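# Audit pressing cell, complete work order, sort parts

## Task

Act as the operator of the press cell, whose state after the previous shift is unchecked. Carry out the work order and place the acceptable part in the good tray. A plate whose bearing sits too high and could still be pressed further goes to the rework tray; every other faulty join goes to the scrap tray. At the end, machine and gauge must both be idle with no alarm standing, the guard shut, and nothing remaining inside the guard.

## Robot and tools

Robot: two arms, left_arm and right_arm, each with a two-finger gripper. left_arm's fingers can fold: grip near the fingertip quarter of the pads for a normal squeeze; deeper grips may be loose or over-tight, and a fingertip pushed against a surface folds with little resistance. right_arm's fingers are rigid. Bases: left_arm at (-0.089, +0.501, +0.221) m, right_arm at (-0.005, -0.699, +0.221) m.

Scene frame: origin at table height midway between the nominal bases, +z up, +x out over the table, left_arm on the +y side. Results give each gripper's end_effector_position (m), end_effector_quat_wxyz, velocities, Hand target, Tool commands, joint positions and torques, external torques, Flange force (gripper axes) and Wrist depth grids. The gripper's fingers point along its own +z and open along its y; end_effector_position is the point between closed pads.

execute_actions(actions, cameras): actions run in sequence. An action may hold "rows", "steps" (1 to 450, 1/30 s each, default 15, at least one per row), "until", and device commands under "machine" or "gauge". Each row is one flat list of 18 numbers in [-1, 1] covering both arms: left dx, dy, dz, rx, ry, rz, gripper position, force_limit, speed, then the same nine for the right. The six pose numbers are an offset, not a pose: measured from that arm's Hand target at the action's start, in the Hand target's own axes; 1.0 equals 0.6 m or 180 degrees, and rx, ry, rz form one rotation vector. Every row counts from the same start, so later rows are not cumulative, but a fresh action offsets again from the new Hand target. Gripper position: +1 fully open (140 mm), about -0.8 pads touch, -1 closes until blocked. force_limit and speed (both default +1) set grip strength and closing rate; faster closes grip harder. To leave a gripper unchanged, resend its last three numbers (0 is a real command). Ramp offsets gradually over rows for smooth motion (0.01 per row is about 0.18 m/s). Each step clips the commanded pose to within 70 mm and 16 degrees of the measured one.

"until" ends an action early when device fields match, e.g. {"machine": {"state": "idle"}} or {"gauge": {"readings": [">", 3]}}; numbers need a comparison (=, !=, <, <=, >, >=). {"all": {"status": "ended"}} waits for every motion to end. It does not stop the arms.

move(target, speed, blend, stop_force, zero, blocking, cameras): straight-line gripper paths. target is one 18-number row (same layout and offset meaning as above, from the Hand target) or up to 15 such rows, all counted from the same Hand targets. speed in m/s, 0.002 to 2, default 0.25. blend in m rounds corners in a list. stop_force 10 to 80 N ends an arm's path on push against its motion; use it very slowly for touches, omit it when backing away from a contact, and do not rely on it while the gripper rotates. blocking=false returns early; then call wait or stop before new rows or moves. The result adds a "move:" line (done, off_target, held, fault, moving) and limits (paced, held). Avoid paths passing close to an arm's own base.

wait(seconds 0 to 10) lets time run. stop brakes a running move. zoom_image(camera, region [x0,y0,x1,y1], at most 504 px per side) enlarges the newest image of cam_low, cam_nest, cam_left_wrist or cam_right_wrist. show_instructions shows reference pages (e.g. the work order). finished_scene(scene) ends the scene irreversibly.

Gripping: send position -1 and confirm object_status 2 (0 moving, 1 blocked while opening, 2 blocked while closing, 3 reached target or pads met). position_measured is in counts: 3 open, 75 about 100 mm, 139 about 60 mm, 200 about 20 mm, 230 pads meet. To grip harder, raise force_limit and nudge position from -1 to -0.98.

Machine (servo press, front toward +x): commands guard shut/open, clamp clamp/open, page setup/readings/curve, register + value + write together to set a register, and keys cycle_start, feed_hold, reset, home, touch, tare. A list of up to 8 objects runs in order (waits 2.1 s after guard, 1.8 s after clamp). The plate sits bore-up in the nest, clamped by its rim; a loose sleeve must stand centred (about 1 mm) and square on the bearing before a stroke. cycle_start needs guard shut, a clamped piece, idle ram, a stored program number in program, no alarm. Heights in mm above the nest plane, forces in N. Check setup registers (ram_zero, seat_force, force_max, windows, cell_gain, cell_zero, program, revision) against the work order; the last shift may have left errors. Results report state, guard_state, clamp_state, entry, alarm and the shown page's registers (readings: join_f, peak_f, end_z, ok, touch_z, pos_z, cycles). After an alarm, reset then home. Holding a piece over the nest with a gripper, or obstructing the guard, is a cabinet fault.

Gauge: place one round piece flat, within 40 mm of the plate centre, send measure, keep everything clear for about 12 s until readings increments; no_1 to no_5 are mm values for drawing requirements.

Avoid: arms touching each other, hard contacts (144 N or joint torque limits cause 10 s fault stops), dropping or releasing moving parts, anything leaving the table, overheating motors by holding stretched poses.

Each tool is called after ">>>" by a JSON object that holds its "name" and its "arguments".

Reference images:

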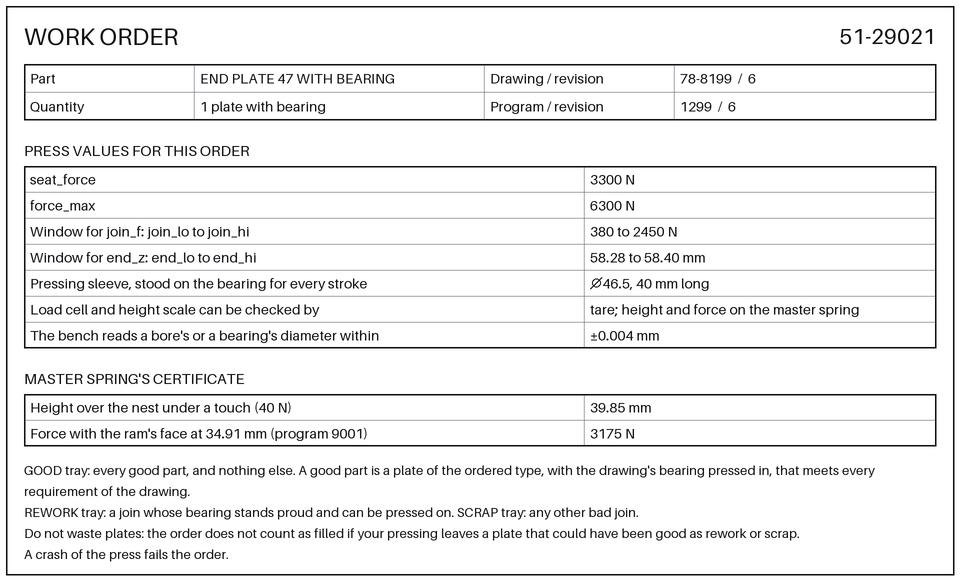

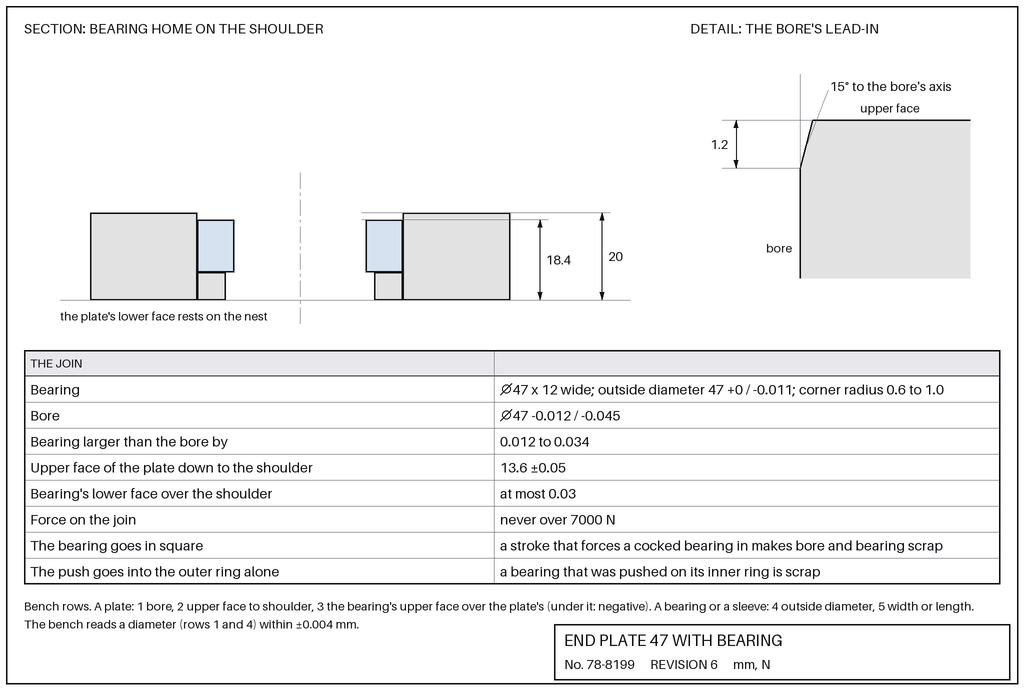

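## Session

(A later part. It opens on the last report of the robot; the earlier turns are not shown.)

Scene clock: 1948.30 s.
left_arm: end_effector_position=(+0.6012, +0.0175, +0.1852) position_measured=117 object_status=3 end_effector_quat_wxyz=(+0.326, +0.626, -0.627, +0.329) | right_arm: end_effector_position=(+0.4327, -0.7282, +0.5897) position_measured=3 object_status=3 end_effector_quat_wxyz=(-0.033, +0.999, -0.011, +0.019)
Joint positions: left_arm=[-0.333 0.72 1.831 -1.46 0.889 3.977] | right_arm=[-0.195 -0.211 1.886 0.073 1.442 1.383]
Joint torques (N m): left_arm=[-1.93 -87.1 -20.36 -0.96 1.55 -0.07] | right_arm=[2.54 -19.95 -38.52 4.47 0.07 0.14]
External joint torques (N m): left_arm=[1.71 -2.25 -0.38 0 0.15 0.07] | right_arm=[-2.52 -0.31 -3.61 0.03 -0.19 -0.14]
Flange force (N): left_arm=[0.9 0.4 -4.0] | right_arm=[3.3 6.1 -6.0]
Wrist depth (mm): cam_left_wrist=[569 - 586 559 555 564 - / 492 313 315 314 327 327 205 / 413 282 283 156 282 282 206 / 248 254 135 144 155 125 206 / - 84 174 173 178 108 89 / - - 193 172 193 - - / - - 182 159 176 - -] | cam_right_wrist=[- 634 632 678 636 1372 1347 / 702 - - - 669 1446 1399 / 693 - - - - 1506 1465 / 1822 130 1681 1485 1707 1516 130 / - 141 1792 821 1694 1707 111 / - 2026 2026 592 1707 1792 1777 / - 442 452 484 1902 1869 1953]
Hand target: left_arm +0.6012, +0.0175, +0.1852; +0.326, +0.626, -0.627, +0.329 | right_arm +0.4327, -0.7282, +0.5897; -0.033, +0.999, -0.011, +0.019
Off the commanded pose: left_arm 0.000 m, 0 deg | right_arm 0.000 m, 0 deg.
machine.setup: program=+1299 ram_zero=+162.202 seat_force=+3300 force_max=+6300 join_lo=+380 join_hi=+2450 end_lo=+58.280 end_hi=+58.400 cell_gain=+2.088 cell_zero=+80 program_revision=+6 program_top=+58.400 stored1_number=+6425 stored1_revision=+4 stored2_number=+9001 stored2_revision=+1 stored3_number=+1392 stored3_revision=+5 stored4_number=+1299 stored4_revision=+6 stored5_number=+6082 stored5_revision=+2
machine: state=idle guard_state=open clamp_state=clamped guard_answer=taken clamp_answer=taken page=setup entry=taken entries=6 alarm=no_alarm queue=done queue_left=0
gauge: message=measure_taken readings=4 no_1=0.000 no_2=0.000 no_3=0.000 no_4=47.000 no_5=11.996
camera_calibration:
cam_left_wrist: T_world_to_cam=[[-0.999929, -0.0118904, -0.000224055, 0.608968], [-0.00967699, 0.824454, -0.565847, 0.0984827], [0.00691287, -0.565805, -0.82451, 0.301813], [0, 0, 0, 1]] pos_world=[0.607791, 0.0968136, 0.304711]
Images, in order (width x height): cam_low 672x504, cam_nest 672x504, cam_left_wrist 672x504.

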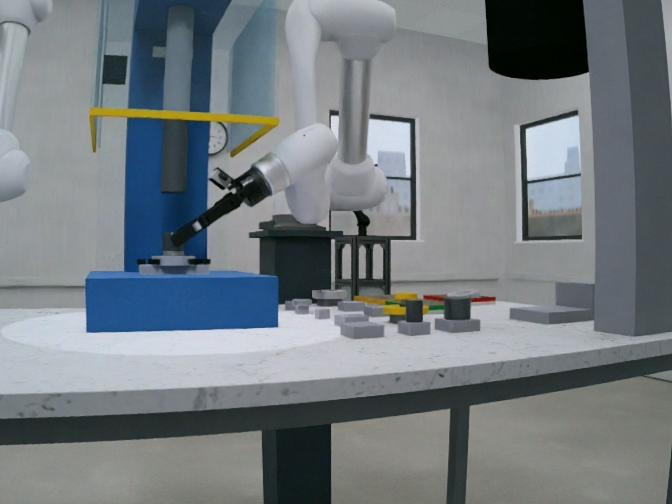

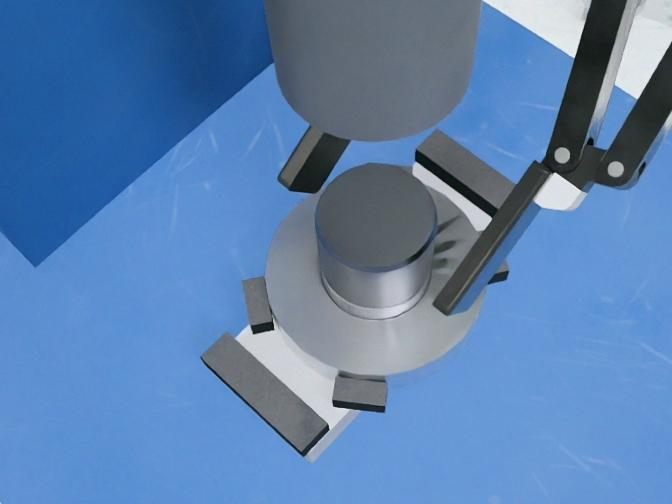

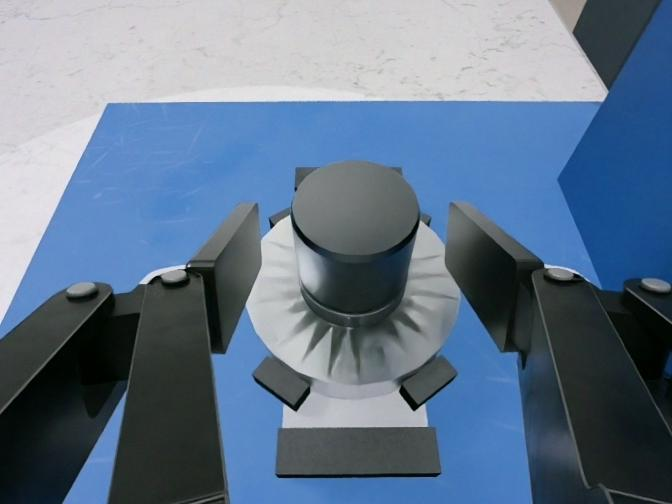

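>>> {"name": "move", "arguments": {"target": [[0,0,-0.1333,0,0,0,0.1,-1,-1,0,0,0,0,0,0,1,1,1],[-0.205,-0.0013,-0.4518,0,0,0,0.1,-1,-1,0,0,0,0,0,0,1,1,1],[-0.1213,-0.0013,-0.6203,0,0,0,0.1,-1,-1,0,0,0,0,0,0,1,1,1]], "speed": [0.1,0.25,0.25], "blend": [0.02,0.04,0], "cameras": ["cam_nest"]}}

>>> {"name": "zoom_image", "arguments": {"camera": "cam_nest", "region": [280, 140, 470, 340]}}

>>> {"name": "execute_actions", "arguments": {"actions": [{"machine":[{"page":"readings"},{"guard":"shut"},{"touch":true}],"steps":450,"until":{"machine":{"queue":["!=","running"]}}}]}}

>>> {"name": "execute_actions", "arguments": {"actions": [{"steps":450,"until":{"machine":{"state":["!=","busy"]}}}], "cameras": ["cam_nest"]}}

Scene clock: 1961.70 s.
left_arm: end_effector_position=(+0.6014, +0.3646, +0.3380) position_measured=117 object_status=3 end_effector_quat_wxyz=(+0.326, +0.626, -0.627, +0.329) | right_arm: end_effector_position=(+0.4327, -0.7282, +0.5897) position_measured=3 object_status=3 end_effector_quat_wxyz=(-0.033, +0.999, -0.011, +0.019)
Joint positions: left_arm=[0.158 0.505 1.833 -1.026 1.254 3.869] | right_arm=[-0.195 -0.211 1.886 0.073 1.442 1.383]
Joint torques (N m): left_arm=[-1.8 -75.26 -27.78 -0.09 1.3 -0.13] | right_arm=[2.31 -19.84 -38.36 4.52 0.11 0.14]
External joint torques (N m): left_arm=[1.71 -2.76 0.33 0.06 0.23 0.13] | right_arm=[-2.25 -0.82 -3.89 -0.01 -0.23 -0.14]
Flange force (N): left_arm=[1.4 4.3 -3.4] | right_arm=[3.0 5.4 -6.4]
Wrist depth (mm): cam_left_wrist=[868 935 885 899 - 352 375 / 734 707 575 509 - - 2196 / 648 652 - 485 500 468 1939 / - - 133 477 171 125 1699 / - 84 494 503 482 108 89 / - - 441 454 440 - - / - - 413 408 412 - -] | cam_right_wrist=[- - - - 641 1338 1298 / 711 - - 678 659 1455 1399 / 704 - 711 728 695 1495 1485 / 1707 130 1707 1153 1560 1571 125 / - 141 1885 800 1735 1735 111 / - 1989 1885 601 1822 1822 1822 / - 438 454 483 1953 1885 1838]
Hand target: left_arm +0.6015, +0.3646, +0.3380; +0.326, +0.626, -0.627, +0.329 | right_arm +0.4327, -0.7282, +0.5897; -0.033, +0.999, -0.011, +0.019
Off the commanded pose: left_arm 0.000 m, 0 deg | right_arm 0.000 m, 0 deg.
machine.setup: program=+1299 ram_zero=+162.202 seat_force=+3300 force_max=+6300 join_lo=+380 join_hi=+2450 end_lo=+58.280 end_hi=+58.400 cell_gain=+2.088 cell_zero=+80 program_revision=+6 program_top=+58.400 stored1_number=+6425 stored1_revision=+4 stored2_number=+9001 stored2_revision=+1 stored3_number=+1392 stored3_revision=+5 stored4_number=+1299 stored4_revision=+6 stored5_number=+6082 stored5_revision=+2
machine: state=idle guard_state=open clamp_state=clamped guard_answer=taken clamp_answer=taken page=setup entry=taken entries=6 alarm=no_alarm queue=done queue_left=0
gauge: message=measure_taken readings=4 no_1=0.000 no_2=0.000 no_3=0.000 no_4=47.000 no_5=11.996
move: done
Images, in order (width x height): cam_nest 672x504.

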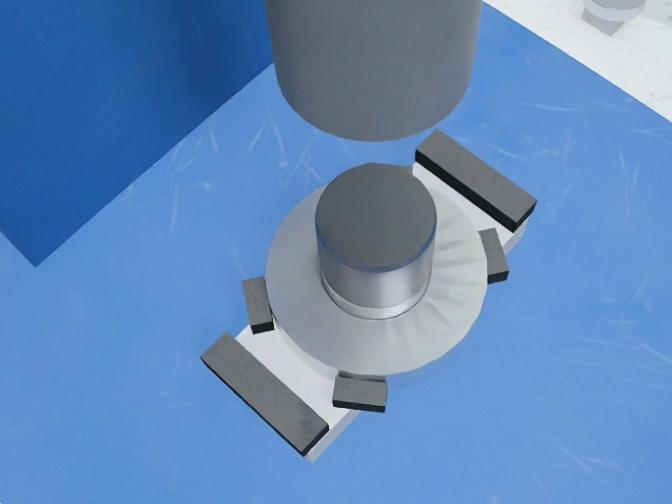

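Scaled by 2.520 from the camera's 672x504 image, which has a finer 960x720 frame.

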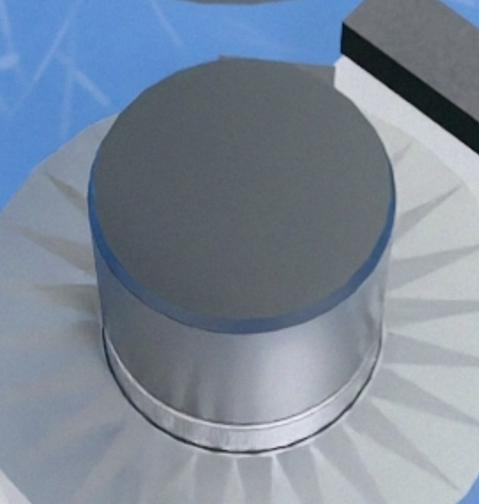

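Scene clock: 1972.27 s.
left_arm: end_effector_position=(+0.6015, +0.3646, +0.3380) position_measured=117 object_status=3 end_effector_quat_wxyz=(+0.326, +0.626, -0.627, +0.329) | right_arm: end_effector_position=(+0.4327, -0.7282, +0.5897) position_measured=3 object_status=3 end_effector_quat_wxyz=(-0.033, +0.999, -0.011, +0.019)
Joint positions: left_arm=[0.158 0.505 1.833 -1.026 1.254 3.869] | right_arm=[-0.195 -0.211 1.886 0.073 1.442 1.383]
Joint torques (N m): left_arm=[-1.85 -74.46 -27.56 -0.07 1.24 -0.09] | right_arm=[2.24 -19.78 -38.48 4.5 0.11 0.15]
External joint torques (N m): left_arm=[1.92 -3.72 -0.06 0.04 0.28 0.08] | right_arm=[-2.07 -1.15 -3.74 0.01 -0.21 -0.15]
Flange force (N): left_arm=[2.4 4.6 -4.4] | right_arm=[2.3 5.0 -6.3]
Wrist depth (mm): cam_left_wrist=[- - 689 - - 354 360 / 751 741 580 508 572 - 2238 / 645 624 487 500 499 479 2078 / 559 568 156 461 153 125 1572 / - 84 481 507 503 108 89 / - - 448 447 422 - 79 / - - 413 413 416 - -] | cam_right_wrist=[636 - - - 665 1338 1314 / 661 - 691 657 673 1455 1381 / 678 745 - - - 1495 1485 / - 131 1681 - 1749 1618 130 / - 141 1971 - 1694 1668 111 / - 1989 1936 597 602 1853 1869 / - 438 452 482 1885 1953 1936]
Hand target: left_arm +0.6015, +0.3646, +0.3380; +0.326, +0.626, -0.627, +0.329 | right_arm +0.4327, -0.7282, +0.5897; -0.033, +0.999, -0.011, +0.019
Tool commands: left_gripper/position=+0.1 left_gripper/force_limit=-1.0 left_gripper/speed=-1.0 right_gripper/position=+1.0 right_gripper/force_limit=+1.0 right_gripper/speed=+1.0
Off the commanded pose: left_arm 0.000 m, 0 deg | right_arm 0.000 m, 0 deg.
machine.readings: force=+0 touch_z=+69.689 join_f=+2977 peak_f=+3176 end_z=+34.908 ok=+0 pos_z=+157.798 cycles=+2
machine: state=idle guard_state=shut clamp_state=clamped guard_answer=taken clamp_answer=taken page=readings entry=taken entries=7 alarm=no_alarm queue=done queue_left=0
gauge: message=measure_taken readings=4 no_1=0.000 no_2=0.000 no_3=0.000 no_4=47.000 no_5=11.996

Scene clock: 1972.50 s.
left_arm: end_effector_position=(+0.6015, +0.3646, +0.3380) position_measured=117 object_status=3 end_effector_quat_wxyz=(+0.326, +0.626, -0.627, +0.329) | right_arm: end_effector_position=(+0.4327, -0.7282, +0.5897) position_measured=3 object_status=3 end_effector_quat_wxyz=(-0.033, +0.999, -0.011, +0.019)
Joint positions: left_arm=[0.158 0.505 1.833 -1.026 1.254 3.869] | right_arm=[-0.195 -0.211 1.886 0.073 1.442 1.383]
Joint torques (N m): left_arm=[-2.2 -74.75 -27.39 -0.16 1.29 -0.08] | right_arm=[2.38 -19.79 -38.51 4.48 0.09 0.16]
External joint torques (N m): left_arm=[2.22 -3.03 0.16 0.13 0.23 0.08] | right_arm=[-2.34 -0.58 -3.67 0.03 -0.2 -0.16]
Flange force (N): left_arm=[1.4 4.3 -4.3] | right_arm=[3.0 5.7 -6.1]
Wrist depth (mm): cam_left_wrist=[- 906 629 659 899 - 378 / 707 - 559 507 561 408 2259 / 641 624 504 511 495 479 1939 / 594 566 135 453 172 125 1686 / - 84 482 502 506 108 89 / - - 455 450 439 - 79 / - - 412 399 414 - -] | cam_right_wrist=[- 657 640 607 609 1338 1347 / - 723 - - - 1436 1399 / 634 738 718 - 691 1455 1446 / 1735 130 1655 1159 1606 1618 130 / - 142 1838 788 1694 1749 111 / - 2026 1885 575 614 1822 1807 / - 440 461 480 1936 1869 1838]
Hand target: left_arm +0.6015, +0.3646, +0.3380; +0.326, +0.626, -0.627, +0.329 | right_arm +0.4327, -0.7282, +0.5897; -0.033, +0.999, -0.011, +0.019
Tool commands: left_gripper/position=+0.1 left_gripper/force_limit=-1.0 left_gripper/speed=-1.0 right_gripper/position=+1.0 right_gripper/force_limit=+1.0 right_gripper/speed=+1.0
Off the commanded pose: left_arm 0.000 m, 0 deg | right_arm 0.000 m, 0 deg.
machine.readings: force=+0 touch_z=+69.689 join_f=+2977 peak_f=+3176 end_z=+34.908 ok=+0 pos_z=+157.798 cycles=+2
machine: state=idle guard_state=shut clamp_state=clamped guard_answer=taken clamp_answer=taken page=readings entry=taken entries=7 alarm=no_alarm queue=done queue_left=0
gauge: message=measure_taken readings=4 no_1=0.000 no_2=0.000 no_3=0.000 no_4=47.000 no_5=11.996
Images, in order (width x height): cam_nest 672x504.

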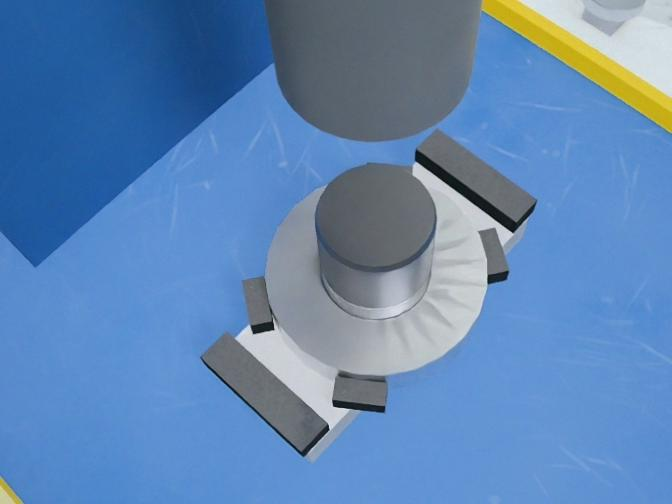

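>>> {"name": "execute_actions", "arguments": {"actions": [{"machine":{"cycle_start":true},"steps":450,"until":{"machine":{"state":["!=","running"]}}}], "cameras": ["cam_nest"]}}

Scene clock: 1989.67 s.
left_arm: end_effector_position=(+0.6015, +0.3646, +0.3380) position_measured=117 object_status=3 end_effector_quat_wxyz=(+0.326, +0.626, -0.627, +0.329) | right_arm: end_effector_position=(+0.4327, -0.7282, +0.5897) position_measured=3 object_status=3 end_effector_quat_wxyz=(-0.033, +0.999, -0.011, +0.019)
Joint positions: left_arm=[0.158 0.505 1.833 -1.026 1.254 3.869] | right_arm=[-0.195 -0.211 1.886 0.073 1.442 1.383]
Joint torques (N m): left_arm=[-2.19 -75.23 -27.3 -0.08 1.37 -0.07] | right_arm=[2.3 -19.61 -38.52 4.46 0.14 0.13]
External joint torques (N m): left_arm=[2.17 -2.75 0 0.05 0.17 0.06] | right_arm=[-2.29 -0.83 -3.64 0.04 -0.26 -0.13]
Flange force (N): left_arm=[1.2 3.7 -4.0] | right_arm=[2.6 5.5 -6.0]
Wrist depth (mm): cam_left_wrist=[- 920 872 895 895 - - / 744 - 594 509 591 - 2282 / 652 494 488 486 496 504 1923 / 561 557 155 455 153 125 1699 / - 84 481 493 504 108 90 / - - 454 453 435 - 79 / - - 413 416 411 - -] | cam_right_wrist=[649 638 667 - 632 1347 1338 / 627 - 688 - 688 1426 1426 / - 761 - 702 702 1495 1465 / - 130 1618 1707 1606 1594 130 / - 141 1735 678 1681 1707 111 / - 1971 1971 597 1807 1735 - / - 441 457 483 1919 1953 1853]
Hand target: left_arm +0.6015, +0.3646, +0.3380; +0.326, +0.626, -0.627, +0.329 | right_arm +0.4327, -0.7282, +0.5897; -0.033, +0.999, -0.011, +0.019
Tool commands: left_gripper/position=+0.1 left_gripper/force_limit=-1.0 left_gripper/speed=-1.0 right_gripper/position=+1.0 right_gripper/force_limit=+1.0 right_gripper/speed=+1.0
Off the commanded pose: left_arm 0.000 m, 0 deg | right_arm 0.000 m, 0 deg.
machine.readings: force=+0 touch_z=+69.689 join_f=+1100 peak_f=+3638 end_z=+58.340 ok=+1 pos_z=+157.798 cycles=+3
machine: state=done guard_state=shut clamp_state=clamped guard_answer=taken clamp_answer=taken page=readings entry=taken entries=8 alarm=no_alarm queue=done queue_left=0
gauge: message=measure_taken readings=4 no_1=0.000 no_2=0.000 no_3=0.000 no_4=47.000 no_5=11.996
Images, in order (width x height): cam_nest 672x504.

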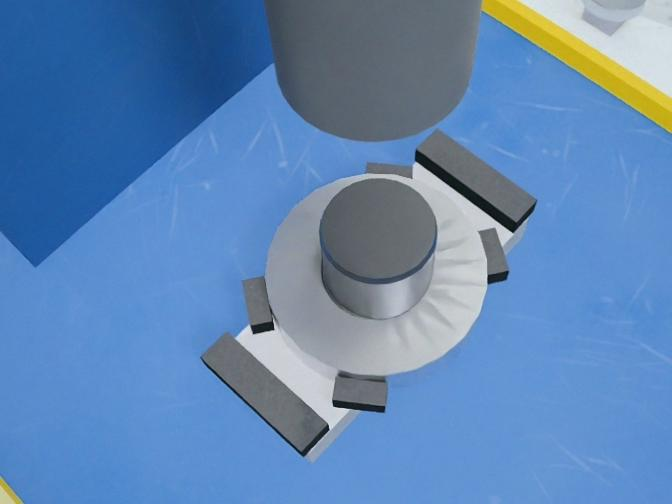

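>>> {"name": "execute_actions", "arguments": {"actions": [{"machine":{"guard":"open"},"steps":150,"until":{"machine":{"guard_state":"open"}}}]}}

>>> {"name": "move", "arguments": {"target": [[-0.0817,0,0.1683,0,0,0,0.1,-1,-1,0,0,0,0,0,0,1,1,1],[0.1079,0.0005,0.4976,0,0,0,0.1,-1,-1,0,0,0,0,0,0,1,1,1],[0.1079,0.0005,0.6309,0,0,0,0.1,-1,-1,0,0,0,0,0,0,1,1,1]], "speed": [0.25,0.2,0.08], "blend": [0.04,0.02,0], "cameras": ["cam_nest","cam_left_wrist"]}}

>>> {"name": "zoom_image", "arguments": {"camera": "cam_left_wrist", "region": [240, 140, 470, 360]}}

Scene clock: 2001.03 s.
left_arm: end_effector_position=(+0.6015, +0.3646, +0.3380) position_measured=117 object_status=3 end_effector_quat_wxyz=(+0.326, +0.626, -0.627, +0.329) | right_arm: end_effector_position=(+0.4327, -0.7282, +0.5897) position_measured=3 object_status=3 end_effector_quat_wxyz=(-0.033, +0.999, -0.011, +0.019)
Joint positions: left_arm=[0.158 0.505 1.833 -1.026 1.254 3.869] | right_arm=[-0.195 -0.211 1.886 0.073 1.442 1.383]
Joint torques (N m): left_arm=[-2.2 -75.04 -27.52 -0.02 1.26 -0.14] | right_arm=[2.53 -19.61 -38.34 4.47 0.1 0.14]
External joint torques (N m): left_arm=[2.1 -2.83 0.16 -0.02 0.27 0.13] | right_arm=[-2.41 -0.9 -3.8 0.03 -0.22 -0.14]
Flange force (N): left_arm=[1.2 4.1 -3.9] | right_arm=[2.6 5.8 -6.4]
Wrist depth (mm): cam_left_wrist=[888 878 885 - 638 - 342 / - 822 585 513 573 440 2557 / 661 621 494 488 - 488 - / 565 580 133 465 453 114 1639 / - 84 483 504 502 108 89 / - - 455 446 447 - 79 / - - 413 416 - - -] | cam_right_wrist=[697 - - - - 1372 1347 / - - - - - 1381 1399 / - - - 730 713 1538 1485 / - 130 1763 1232 1643 1560 130 / - 142 1792 766 1749 1749 111 / - 1989 1936 591 1792 1735 1853 / - 439 447 479 1936 1869 1902]
Hand target: left_arm +0.6015, +0.3646, +0.3380; +0.326, +0.626, -0.627, +0.329 | right_arm +0.4327, -0.7282, +0.5897; -0.033, +0.999, -0.011, +0.019
Tool commands: left_gripper/position=+0.1 left_gripper/force_limit=-1.0 left_gripper/speed=-1.0 right_gripper/position=+1.0 right_gripper/force_limit=+1.0 right_gripper/speed=+1.0
Off the commanded pose: left_arm 0.000 m, 0 deg | right_arm 0.000 m, 0 deg.
machine.readings: force=+0 touch_z=+69.689 join_f=+1100 peak_f=+3638 end_z=+58.340 ok=+1 pos_z=+157.798 cycles=+3
machine: state=done guard_state=open clamp_state=clamped guard_answer=taken clamp_answer=taken page=readings entry=taken entries=8 alarm=no_alarm queue=running queue_left=0
gauge: message=measure_taken readings=4 no_1=0.000 no_2=0.000 no_3=0.000 no_4=47.000 no_5=11.996

Scene clock: 2003.93 s.
left_arm: end_effector_position=(+0.6017, +0.0168, +0.1750) position_measured=117 object_status=3 end_effector_quat_wxyz=(+0.326, +0.626, -0.627, +0.329) | right_arm: end_effector_position=(+0.4327, -0.7282, +0.5897) position_measured=3 object_status=3 end_effector_quat_wxyz=(-0.033, +0.999, -0.011, +0.019)
Joint positions: left_arm=[-0.333 0.735 1.829 -1.471 0.888 3.994] | right_arm=[-0.195 -0.211 1.886 0.073 1.442 1.383]
Joint torques (N m): left_arm=[-2.45 -86.97 -19.94 -0.99 1.53 -0.04] | right_arm=[2.22 -20.07 -38.31 4.52 0.1 0.12]
External joint torques (N m): left_arm=[2.13 -3.21 -0.39 0.03 0.2 0.04] | right_arm=[-2.17 -0.67 -3.92 -0.01 -0.21 -0.12]
Flange force (N): left_arm=[1.6 0.9 -5.5] | right_arm=[3.3 5.2 -6.5]
Wrist depth (mm): cam_left_wrist=[565 559 564 573 550 564 794 / 474 301 300 302 299 297 206 / 275 268 268 158 268 267 198 / 236 241 155 144 152 125 208 / - 84 160 163 167 108 89 / - - 183 158 164 - 79 / - - 171 149 168 - -] | cam_right_wrist=[649 680 - - - 1364 1355 / 645 680 675 - 667 1417 1436 / - 733 - 686 1527 1506 1495 / 1792 130 1707 - 1643 1594 123 / - 141 1807 - 1721 1668 111 / - 2026 1853 597 1694 1777 1749 / - 441 457 481 1902 1735 1822]
Hand target: left_arm +0.6018, +0.0169, +0.1750; +0.326, +0.626, -0.627, +0.329 | right_arm +0.4327, -0.7282, +0.5897; -0.033, +0.999, -0.011, +0.019
Off the commanded pose: left_arm 0.000 m, 0 deg | right_arm 0.000 m, 0 deg.
machine.readings: force=+0 touch_z=+69.689 join_f=+1100 peak_f=+3638 end_z=+58.340 ok=+1 pos_z=+157.798 cycles=+3
machine: state=done guard_state=open clamp_state=clamped guard_answer=taken clamp_answer=taken page=readings entry=taken entries=8 alarm=no_alarm queue=done queue_left=0
gauge: message=measure_taken readings=4 no_1=0.000 no_2=0.000 no_3=0.000 no_4=47.000 no_5=11.996
move: done
camera_calibration:
cam_left_wrist: T_world_to_cam=[[-0.999931, -0.0117512, -0.000198911, 0.609437], [-0.00957648, 0.824455, -0.565847, 0.0932317], [0.0068134, -0.565806, -0.82451, 0.293064], [0, 0, 0, 1]] pos_world=[0.608291, 0.0961138, 0.294511]
Images, in order (width x height): cam_nest 672x504, cam_left_wrist 672x504.

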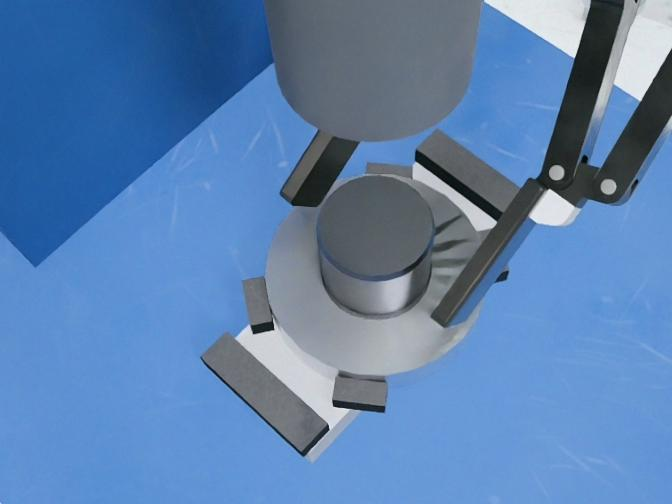

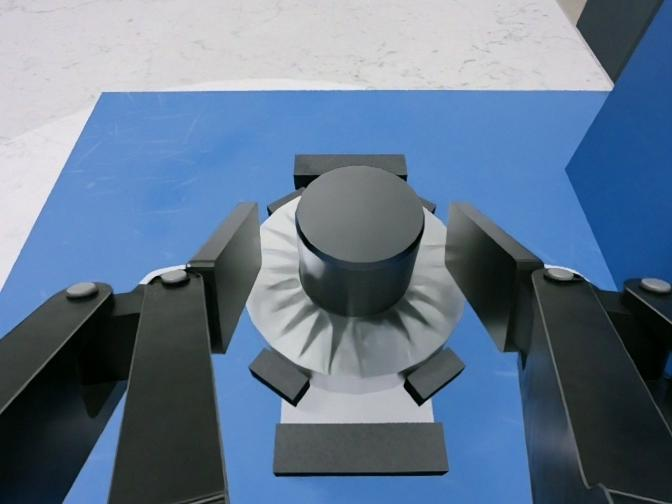

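Scaled by 2.191 from the camera's 672x504 image, which has a finer 960x720 frame.

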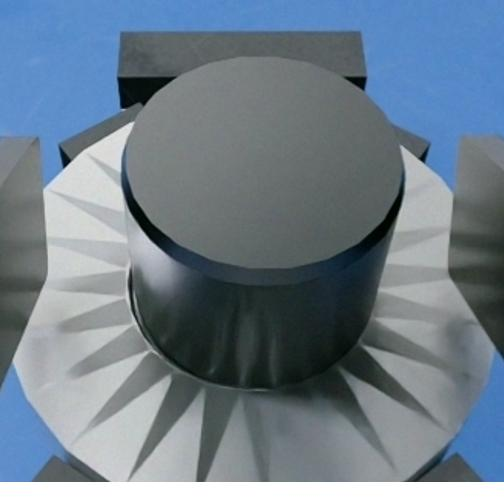

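>>> {"name": "execute_actions", "arguments": {"actions": [{"rows":[[0,0,0,0,0,0,-1,-0.3,-1,0,0,0,0,0,0,1,1,1]],"steps":65}]}}

>>> {"name": "move", "arguments": {"target": [[0.0546,0,-0.0383,0,0,0,-1,-0.3,-1,0,0,0,0,0,0,1,1,1],[-0.178,0,-0.4718,0,0,0,-1,-0.3,-1,0,0,0,0,0,0,1,1,1],[-0.2951,-0.5963,-0.3775,0,0,0,-1,-0.3,-1,0,0,0,0,0,0,1,1,1],[-0.4207,-0.5963,-0.2895,0,0,0,-1,-0.3,-1,0,0,0,0,0,0,1,1,1]], "speed": [0.06,0.2,0.25,0.12], "blend": [0.01,0.03,0.03,0], "cameras": ["cam_nest","cam_left_wrist","cam_low"]}}

Scene clock: 2021.70 s.
left_arm: end_effector_position=(+0.6018, +0.0169, +0.1750) position_measured=161 object_status=2 end_effector_quat_wxyz=(+0.326, +0.626, -0.627, +0.329) | right_arm: end_effector_position=(+0.4327, -0.7282, +0.5897) position_measured=3 object_status=3 end_effector_quat_wxyz=(-0.033, +0.999, -0.011, +0.019)
Joint positions: left_arm=[-0.333 0.735 1.829 -1.471 0.888 3.994] | right_arm=[-0.195 -0.211 1.886 0.073 1.442 1.383]
Joint torques (N m): left_arm=[-1.51 -84.45 -19.28 -0.6 0.36 0.04] | right_arm=[2.42 -19.56 -38.43 4.55 0.12 0.16]
External joint torques (N m): left_arm=[1.37 -5.53 -0.95 -0.36 1.37 -0.05] | right_arm=[-2.44 -0.8 -3.67 -0.05 -0.23 -0.17]
Flange force (N): left_arm=[4.3 2.1 -7.0] | right_arm=[2.6 5.9 -6.1]
Wrist depth (mm): cam_left_wrist=[570 591 564 564 - 568 - / 486 302 298 310 298 310 214 / 276 267 273 158 267 268 206 / 235 236 123 143 142 236 206 / - - 79 163 163 93 - / - - 66 161 161 - 71 / - - - 149 149 - -] | cam_right_wrist=[- - - 645 623 1381 1355 / - - 688 675 659 1465 1426 / 761 - - - 713 1571 1465 / 1749 130 1721 1936 1681 1618 130 / - 141 1838 758 1681 1749 111 / - 1936 1953 589 1853 1807 1777 / - 442 454 484 1919 1902 1853]
Hand target: left_arm +0.6018, +0.0169, +0.1750; +0.326, +0.626, -0.627, +0.329 | right_arm +0.4327, -0.7282, +0.5897; -0.033, +0.999, -0.011, +0.019
Off the commanded pose: left_arm 0.000 m, 0 deg | right_arm 0.000 m, 0 deg.
machine.readings: force=+0 touch_z=+69.689 join_f=+1100 peak_f=+3638 end_z=+58.340 ok=+1 pos_z=+157.798 cycles=+3
machine: state=done guard_state=open clamp_state=clamped guard_answer=taken clamp_answer=taken page=readings entry=taken entries=8 alarm=no_alarm queue=done queue_left=0
gauge: message=measure_taken readings=4 no_1=0.000 no_2=0.000 no_3=0.000 no_4=47.000 no_5=11.996

Scene clock: 2026.37 s.
left_arm: end_effector_position=(+0.9601, +0.3035, +0.0684) position_measured=161 object_status=2 end_effector_quat_wxyz=(+0.326, +0.626, -0.627, +0.329) | right_arm: end_effector_position=(+0.4327, -0.7282, +0.5897) position_measured=3 object_status=3 end_effector_quat_wxyz=(-0.033, +0.999, -0.011, +0.019)
Joint positions: left_arm=[0.051 1.245 0.921 -1.033 1.271 3.67] | right_arm=[-0.195 -0.211 1.886 0.073 1.442 1.383]
Joint torques (N m): left_arm=[-2.67 -135.18 -35.35 -1.39 1.75 -0.09] | right_arm=[2.42 -19.73 -38.47 4.47 0.14 0.2]
External joint torques (N m): left_arm=[2.72 3.54 2.57 1.32 -0.59 0.09] | right_arm=[-2.35 -1 -3.71 0.03 -0.25 -0.2]
Flange force (N): left_arm=[-3.8 4.0 -0.4] | right_arm=[2.4 5.8 -6.2]
Wrist depth (mm): cam_left_wrist=[355 352 353 353 340 341 274 / 298 296 298 296 297 298 263 / 257 257 256 158 256 257 257 / 225 226 123 143 142 226 226 / - - 79 174 174 93 94 / - - 66 182 182 - 68 / - - - 169 166 - -] | cam_right_wrist=[- 673 623 663 630 1306 1330 / - 704 - 755 682 1426 1495 / 733 797 780 709 - 1527 1446 / 780 131 1681 1643 1668 1516 129 / - 141 1763 878 1721 1655 111 / - 1902 2008 589 1822 1735 1853 / - 435 451 484 1902 1885 1919]
Hand target: left_arm +0.9600, +0.3036, +0.0684; +0.326, +0.626, -0.627, +0.329 | right_arm +0.4327, -0.7282, +0.5897; -0.033, +0.999, -0.011, +0.019
Off the commanded pose: left_arm 0.000 m, 0 deg | right_arm 0.000 m, 0 deg.
machine.readings: force=+0 touch_z=+69.689 join_f=+1100 peak_f=+3638 end_z=+58.340 ok=+1 pos_z=+157.798 cycles=+3
machine: state=done guard_state=open clamp_state=clamped guard_answer=taken clamp_answer=taken page=readings entry=taken entries=8 alarm=no_alarm queue=done queue_left=0
gauge: message=measure_taken readings=4 no_1=0.000 no_2=0.000 no_3=0.000 no_4=47.000 no_5=11.996
move: done
camera_calibration:
cam_left_wrist: T_world_to_cam=[[-0.99993, -0.0118656, -0.000361291, 0.971133], [-0.00957794, 0.824375, -0.565963, -0.199974], [0.00701335, -0.56592, -0.824431, 0.364782], [0, 0, 0, 1]] pos_world=[0.966591, 0.382814, 0.187911]
Images, in order (width x height): cam_low 672x504, cam_nest 672x504, cam_left_wrist 672x504.

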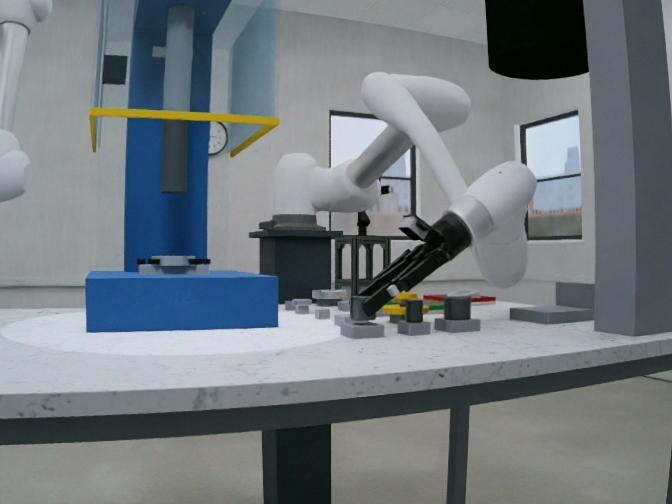

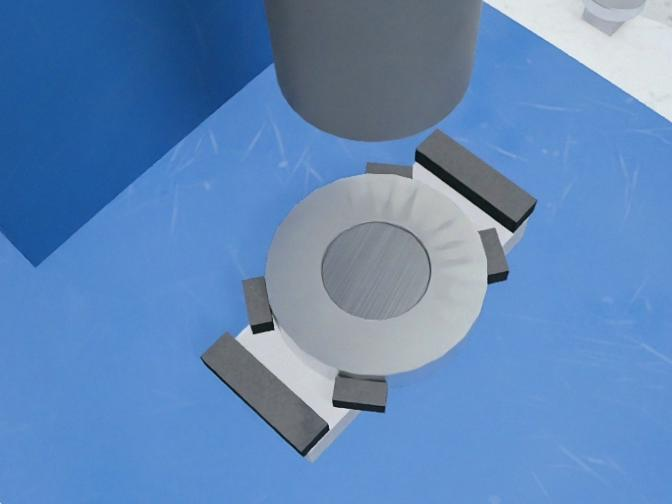

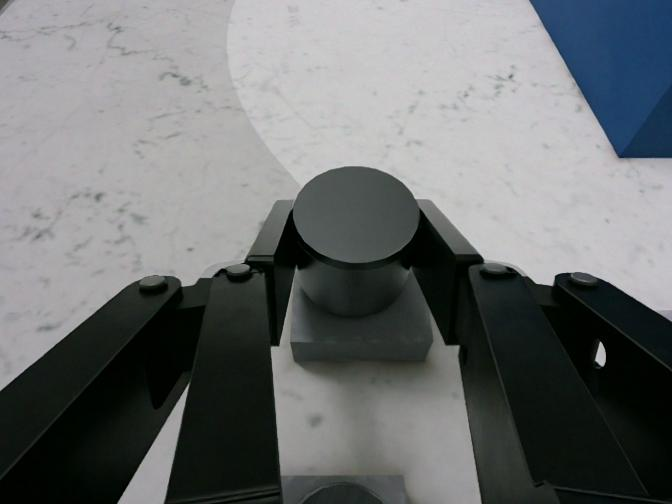

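>>> {"name": "move", "arguments": {"target": [-0.0177,0,0.0124,0,0,0,-1,-0.3,-1,0,0,0,0,0,0,1,1,1], "speed": 0.01, "stop_force": 10}}

>>> {"name": "execute_actions", "arguments": {"actions": [{"rows":[[0.0003,0,-0.0002,0,0,0,0.2,-0.3,-1,0,0,0,0,0,0,1,1,1]],"steps":60}]}}

>>> {"name": "move", "arguments": {"target": [[0,0,-0.15,0,0,0,0.2,-0.3,-1,0,0,0,0,0,0,1,1,1],[0.1,0,-0.28,0,0,0,0.2,-0.3,-1,0,0,0,0,0,0,1,1,1]], "speed": [0.1,0.25], "blend": [0.03,0], "cameras": ["cam_left_wrist","cam_low"]}}

Scene clock: 2034.70 s.
left_arm: end_effector_position=(+0.9602, +0.3035, +0.0596) position_measured=161 object_status=2 end_effector_quat_wxyz=(+0.326, +0.626, -0.627, +0.329) | right_arm: end_effector_position=(+0.4327, -0.7282, +0.5897) position_measured=3 object_status=3 end_effector_quat_wxyz=(-0.033, +0.999, -0.011, +0.019)
Joint positions: left_arm=[0.051 1.255 0.916 -1.035 1.268 3.675] | right_arm=[-0.195 -0.211 1.886 0.073 1.442 1.383]
Joint torques (N m): left_arm=[-3.23 -122.7 -30.68 0.81 -0.67 -0.06] | right_arm=[2.53 -19.89 -38.47 4.49 0.15 0.13]
External joint torques (N m): left_arm=[3.28 -9.03 -1.93 -0.89 1.84 0.06] | right_arm=[-2.52 -0.28 -3.62 0.01 -0.27 -0.14]
Flange force (N): left_arm=[6.2 6.5 -8.6] | right_arm=[3.4 6.1 -5.8]
Wrist depth (mm): cam_left_wrist=[327 338 338 337 336 337 261 / 284 284 283 283 283 283 262 / 244 245 251 158 245 245 244 / 216 221 123 143 139 216 216 / - - 79 168 170 93 83 / - - 66 174 174 - - / - - - 159 - - -] | cam_right_wrist=[- - - 643 625 1306 1338 / 702 704 643 673 - 1408 1364 / 663 - - 706 738 1538 1485 / - 130 1707 1232 1571 1549 130 / - 141 1792 - 1721 1777 111 / - 1971 1989 559 1885 1721 1792 / - 441 459 482 1936 1885 1885]
Hand target: left_arm +0.9601, +0.3035, +0.0595; +0.326, +0.626, -0.627, +0.329 (not the last commanded pose) | right_arm +0.4327, -0.7282, +0.5897; -0.033, +0.999, -0.011, +0.019
Off the commanded pose: left_arm 0.004 m, 0 deg | right_arm 0.000 m, 0 deg.
machine.readings: force=+0 touch_z=+69.689 join_f=+1100 peak_f=+3638 end_z=+58.340 ok=+1 pos_z=+157.798 cycles=+3
machine: state=done guard_state=open clamp_state=clamped guard_answer=taken clamp_answer=taken page=readings entry=taken entries=8 alarm=no_alarm queue=done queue_left=0
gauge: message=measure_taken readings=4 no_1=0.000 no_2=0.000 no_3=0.000 no_4=47.000 no_5=11.996
move: contact (left_arm)

Scene clock: 2036.90 s.
left_arm: end_effector_position=(+0.9601, +0.3035, +0.0597) position_measured=104 object_status=3 end_effector_quat_wxyz=(+0.326, +0.626, -0.627, +0.329) | right_arm: end_effector_position=(+0.4327, -0.7282, +0.5897) position_measured=3 object_status=3 end_effector_quat_wxyz=(-0.033, +0.999, -0.011, +0.019)
Joint positions: left_arm=[0.051 1.255 0.917 -1.035 1.268 3.675] | right_arm=[-0.195 -0.211 1.886 0.073 1.442 1.383]
Joint torques (N m): left_arm=[-2.57 -130.34 -32.98 -0.1 0.95 -0.01] | right_arm=[2.68 -19.99 -38.54 4.5 0.13 0.17]
External joint torques (N m): left_arm=[2.44 -1.54 0.34 0.02 0.21 0.01] | right_arm=[-2.66 -0.55 -3.69 0 -0.24 -0.17]
Flange force (N): left_arm=[0.4 3.7 -3.0] | right_arm=[3.0 6.5 -6.1]
Wrist depth (mm): cam_left_wrist=[338 337 319 337 337 332 249 / 284 284 283 284 282 283 267 / 245 246 252 158 245 244 245 / 215 215 151 143 166 135 215 / - 79 189 170 176 125 89 / - - 174 174 174 - - / - - 158 159 159 - -] | cam_right_wrist=[- - - - - 1390 1347 / 702 697 682 - - 1426 1390 / 702 682 - - 758 1506 1527 / 1777 130 1643 1594 1618 1630 130 / - 141 1763 - 1735 1749 111 / - 1953 1869 588 1694 1749 1822 / - 441 452 482 1936 1971 1953]
Hand target: left_arm +0.9601, +0.3035, +0.0597; +0.326, +0.626, -0.627, +0.329 | right_arm +0.4327, -0.7282, +0.5897; -0.033, +0.999, -0.011, +0.019
Off the commanded pose: left_arm 0.000 m, 0 deg | right_arm 0.000 m, 0 deg.
machine.readings: force=+0 touch_z=+69.689 join_f=+1100 peak_f=+3638 end_z=+58.340 ok=+1 pos_z=+157.798 cycles=+3
machine: state=done guard_state=open clamp_state=clamped guard_answer=taken clamp_answer=taken page=readings entry=taken entries=8 alarm=no_alarm queue=done queue_left=0
gauge: message=measure_taken readings=4 no_1=0.000 no_2=0.000 no_3=0.000 no_4=47.000 no_5=11.996

Scene clock: 2038.50 s.
left_arm: end_effector_position=(+0.9596, +0.4073, +0.2050) position_measured=104 object_status=3 end_effector_quat_wxyz=(+0.326, +0.626, -0.627, +0.329) | right_arm: end_effector_position=(+0.4327, -0.7282, +0.5897) position_measured=3 object_status=3 end_effector_quat_wxyz=(-0.033, +0.999, -0.011, +0.019)
Joint positions: left_arm=[0.149 1.127 0.898 -0.967 1.419 3.595] | right_arm=[-0.195 -0.211 1.886 0.073 1.442 1.383]
Joint torques (N m): left_arm=[-2.77 -128.6 -36.11 0.13 0.74 -0.02] | right_arm=[2.53 -19.8 -38.44 4.52 0.11 0.14]
External joint torques (N m): left_arm=[2.69 -1.7 0.02 0.02 0.26 0.02] | right_arm=[-2.44 -1.02 -3.81 0 -0.22 -0.14]
Flange force (N): left_arm=[0.1 3.3 -2.8] | right_arm=[2.4 5.8 -6.4]
Wrist depth (mm): cam_left_wrist=[2399 2327 679 616 627 444 424 / 2006 522 522 558 519 426 373 / 463 451 449 449 451 442 445 / 394 406 151 334 378 135 396 / - 79 346 352 353 103 89 / - - 319 307 319 - - / - - 291 296 290 - -] | cam_right_wrist=[- 643 675 663 - 1355 1364 / - - 699 - 651 1390 1381 / - - 725 728 - 1516 1426 / 1853 130 1721 1436 1668 146 130 / - 142 1807 837 1777 1694 111 / - 1971 1902 575 1869 1807 1807 / - 440 453 485 2008 1902 1953]
Hand target: left_arm +0.9595, +0.4072, +0.2049; +0.326, +0.626, -0.627, +0.329 | right_arm +0.4327, -0.7282, +0.5897; -0.033, +0.999, -0.011, +0.019
Off the commanded pose: left_arm 0.000 m, 0 deg | right_arm 0.000 m, 0 deg.
machine.readings: force=+0 touch_z=+69.689 join_f=+1100 peak_f=+3638 end_z=+58.340 ok=+1 pos_z=+157.798 cycles=+3
machine: state=done guard_state=open clamp_state=clamped guard_answer=taken clamp_answer=taken page=readings entry=taken entries=8 alarm=no_alarm queue=done queue_left=0
gauge: message=measure_taken readings=4 no_1=0.000 no_2=0.000 no_3=0.000 no_4=47.000 no_5=11.996
move: done
camera_calibration:
cam_left_wrist: T_world_to_cam=[[-0.999927, -0.0120366, -0.000606898, 0.972075], [-0.00957926, 0.824327, -0.566033, -0.208191], [0.00731339, -0.565986, -0.824382, 0.535872], [0, 0, 0, 1]] pos_world=[0.966091, 0.486614, 0.32451]
Images, in order (width x height): cam_low 672x504, cam_left_wrist 672x504.

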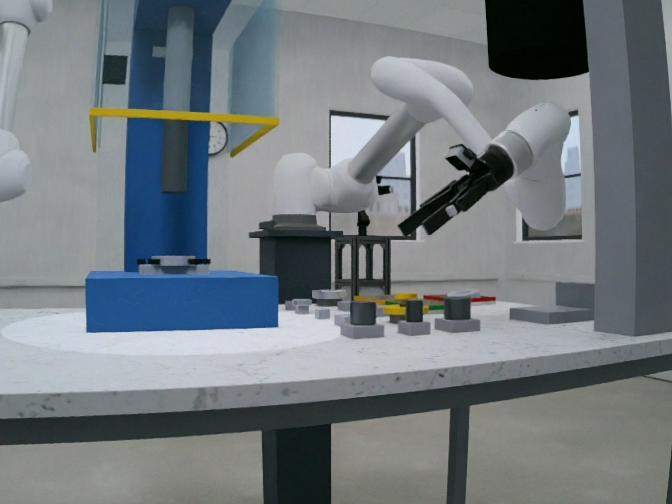

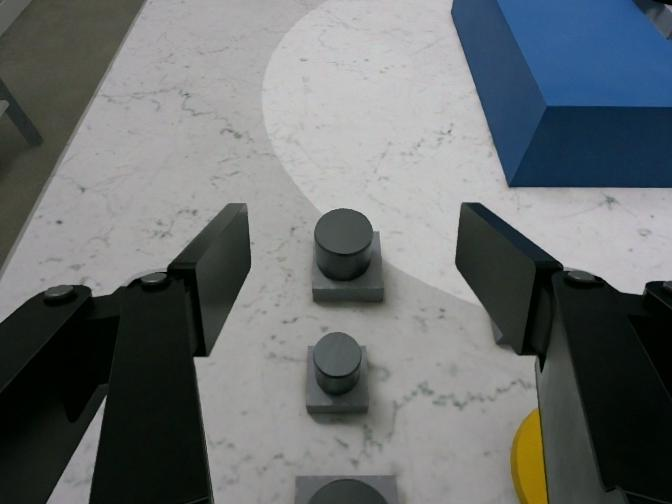

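>>> {"name": "move", "arguments": {"target": [[0.149,0.5977,0.0527,0,0,0,0.45,-0.3,-0.5,0,0,0,0,0,0,1,1,1],[0.2882,0.5977,0.4163,0,0,0,0.45,-0.3,-0.5,0,0,0,0,0,0,1,1,1]], "speed": [0.25,0.2], "blend": [0.04,0]}}

>>> {"name": "execute_actions", "arguments": {"actions": [{"machine":{"clamp":"open"},"steps":75,"until":{"machine":{"clamp_state":"open"}}}]}}

>>> {"name": "move", "arguments": {"target": [0,0,0.1667,0,0,0,0.45,-0.3,-0.5,0,0,0,0,0,0,1,1,1], "speed": 0.08, "cameras": ["cam_nest","cam_left_wrist"]}}

Scene clock: 2054.00 s.
left_arm: end_effector_position=(+0.6009, +0.1034, +0.2028) position_measured=72 object_status=3 end_effector_quat_wxyz=(+0.326, +0.626, -0.627, +0.329) | right_arm: end_effector_position=(+0.4327, -0.7282, +0.5897) position_measured=3 object_status=3 end_effector_quat_wxyz=(-0.033, +0.999, -0.011, +0.019)
Joint positions: left_arm=[-0.217 0.676 1.875 -1.371 0.953 3.99] | right_arm=[-0.195 -0.211 1.886 0.073 1.442 1.383]
Joint torques (N m): left_arm=[-2.42 -82.95 -20.18 -0.87 1.51 -0.03] | right_arm=[2.6 -20.23 -38.6 4.47 0.1 0.18]
External joint torques (N m): left_arm=[2.27 -2.51 -0.09 0.11 0.21 0.03] | right_arm=[-2.49 -0.6 -3.64 0.04 -0.21 -0.18]
Flange force (N): left_arm=[0.8 1.2 -5.2] | right_arm=[2.9 6.1 -6.1]
Wrist depth (mm): cam_left_wrist=[- 627 - 648 654 617 224 / 519 356 371 301 355 356 214 / 448 307 - 253 299 301 214 / 285 122 264 232 264 128 204 / - 98 242 232 241 120 89 / - 218 218 218 218 218 - / - 199 199 199 199 202 -] | cam_right_wrist=[- 697 655 - 586 1390 1314 / 651 - 686 - 693 1455 1381 / 702 - - - 1426 1506 1475 / 1777 130 1707 1606 1560 1549 130 / - 131 1807 - 1681 1668 111 / - 2008 1936 571 1807 1792 1869 / - 444 457 500 1953 1902 1853]
Hand target: left_arm +0.6009, +0.1034, +0.2028; +0.326, +0.626, -0.627, +0.329 | right_arm +0.4327, -0.7282, +0.5897; -0.033, +0.999, -0.011, +0.019
Off the commanded pose: left_arm 0.000 m, 0 deg | right_arm 0.000 m, 0 deg.
machine.readings: force=+0 touch_z=+69.689 join_f=+1100 peak_f=+3638 end_z=+58.340 ok=+1 pos_z=+157.798 cycles=+3
machine: state=done guard_state=open clamp_state=clamped guard_answer=taken clamp_answer=taken page=readings entry=taken entries=8 alarm=no_alarm queue=done queue_left=0
gauge: message=measure_taken readings=4 no_1=0.000 no_2=0.000 no_3=0.000 no_4=47.000 no_5=11.996
move: done

Scene clock: 2055.43 s.
left_arm: end_effector_position=(+0.6009, +0.1034, +0.2028) position_measured=72 object_status=3 end_effector_quat_wxyz=(+0.326, +0.626, -0.627, +0.329) | right_arm: end_effector_position=(+0.4327, -0.7282, +0.5897) position_measured=3 object_status=3 end_effector_quat_wxyz=(-0.033, +0.999, -0.011, +0.019)
Joint positions: left_arm=[-0.217 0.676 1.875 -1.371 0.953 3.99] | right_arm=[-0.195 -0.211 1.886 0.073 1.442 1.383]
Joint torques (N m): left_arm=[-2.81 -82.98 -20.28 -0.84 1.52 -0.13] | right_arm=[2.35 -19.81 -38.43 4.51 0.1 0.17]
External joint torques (N m): left_arm=[2.84 -2.68 -0.04 0.08 0.19 0.13] | right_arm=[-2.2 -0.89 -3.81 0.01 -0.21 -0.18]
Flange force (N): left_arm=[0.4 1.5 -5.9] | right_arm=[2.8 5.4 -6.4]
Wrist depth (mm): cam_left_wrist=[- 573 663 643 597 - 213 / 503 356 344 307 355 352 205 / 469 308 307 253 300 - 205 / 285 122 258 235 264 128 196 / - 98 242 232 241 119 89 / - 218 218 218 218 219 - / - - 199 199 199 199 -] | cam_right_wrist=[- 667 - 649 - 1355 1314 / 678 704 - 697 606 1426 1446 / - - - - 691 1506 1455 / - 131 1707 1330 1606 1560 130 / - 141 1869 837 1749 1681 111 / - 1869 1822 560 1792 1792 1869 / - 440 454 483 602 2008 1936]
Hand target: left_arm +0.6009, +0.1034, +0.2028; +0.326, +0.626, -0.627, +0.329 | right_arm +0.4327, -0.7282, +0.5897; -0.033, +0.999, -0.011, +0.019
Tool commands: left_gripper/position=+0.45 left_gripper/force_limit=-0.3 left_gripper/speed=-0.5 right_gripper/position=+1.0 right_gripper/force_limit=+1.0 right_gripper/speed=+1.0
Off the commanded pose: left_arm 0.000 m, 0 deg | right_arm 0.000 m, 0 deg.
machine.readings: force=+0 touch_z=+69.689 join_f=+1100 peak_f=+3638 end_z=+58.340 ok=+1 pos_z=+157.798 cycles=+3
machine: state=idle guard_state=open clamp_state=open guard_answer=taken clamp_answer=taken page=readings entry=taken entries=8 alarm=no_alarm queue=running queue_left=0
gauge: message=measure_taken readings=4 no_1=0.000 no_2=0.000 no_3=0.000 no_4=47.000 no_5=11.996

Scene clock: 2056.97 s.
left_arm: end_effector_position=(+0.6011, +0.0213, +0.1457) position_measured=72 object_status=3 end_effector_quat_wxyz=(+0.326, +0.626, -0.627, +0.329) | right_arm: end_effector_position=(+0.4327, -0.7282, +0.5897) position_measured=3 object_status=3 end_effector_quat_wxyz=(-0.033, +0.999, -0.011, +0.019)
Joint positions: left_arm=[-0.328 0.775 1.832 -1.501 0.887 4.049] | right_arm=[-0.195 -0.211 1.886 0.073 1.442 1.383]
Joint torques (N m): left_arm=[-2.79 -88.59 -18.29 -0.98 1.58 -0.12] | right_arm=[2.25 -19.51 -38.48 4.51 0.14 0.16]
External joint torques (N m): left_arm=[2.61 -3.05 -0.31 0.02 0.23 0.12] | right_arm=[-2.18 -1.47 -3.83 0 -0.25 -0.17]
Flange force (N): left_arm=[1.0 0.7 -5.9] | right_arm=[1.8 5.2 -6.4]
Wrist depth (mm): cam_left_wrist=[507 - 304 503 - 496 490 / 264 263 263 215 254 262 215 / 227 227 198 173 171 227 215 / 205 122 151 152 150 138 195 / - 98 175 138 140 128 89 / - 161 158 141 139 161 - / - - 144 119 119 147 -] | cam_right_wrist=[- - 651 - 641 1390 1355 / - 699 686 693 653 1399 1417 / - - 824 - 753 1527 1485 / 1777 130 1655 1643 1630 1618 130 / - 141 1807 738 1681 1681 111 / - 1971 1869 599 1919 1807 1749 / - 438 455 481 1919 1953 1902]
Hand target: left_arm +0.6011, +0.0213, +0.1457; +0.326, +0.626, -0.627, +0.329 | right_arm +0.4327, -0.7282, +0.5897; -0.033, +0.999, -0.011, +0.019
Off the commanded pose: left_arm 0.000 m, 0 deg | right_arm 0.000 m, 0 deg.
machine.readings: force=+0 touch_z=+69.689 join_f=+1100 peak_f=+3638 end_z=+58.340 ok=+1 pos_z=+157.798 cycles=+3
machine: state=idle guard_state=open clamp_state=open guard_answer=taken clamp_answer=taken page=readings entry=taken entries=8 alarm=no_alarm queue=done queue_left=0
gauge: message=measure_taken readings=4 no_1=0.000 no_2=0.000 no_3=0.000 no_4=47.000 no_5=11.996
move: done
camera_calibration:
cam_left_wrist: T_world_to_cam=[[-0.99993, -0.0118655, -0.000359703, 0.608837], [-0.00957778, 0.824296, -0.566078, 0.0730136], [0.00701332, -0.566034, -0.824352, 0.271317], [0, 0, 0, 1]] pos_world=[0.607591, 0.100614, 0.265211]
Images, in order (width x height): cam_nest 672x504, cam_left_wrist 672x504.

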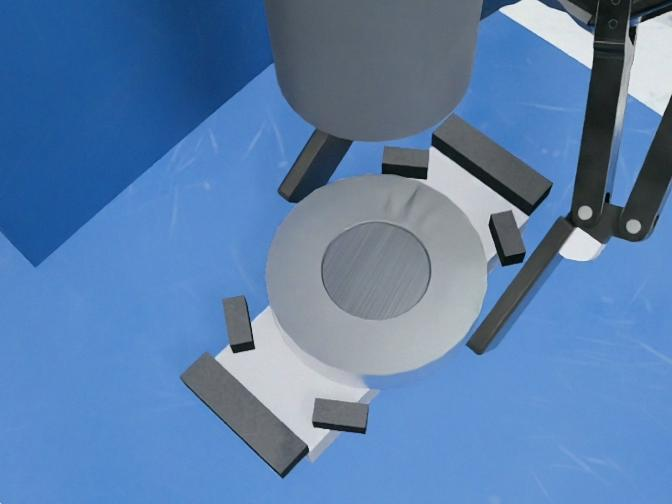

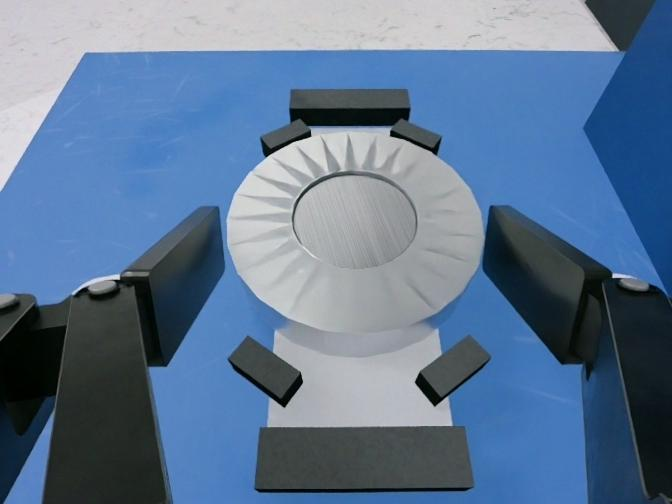

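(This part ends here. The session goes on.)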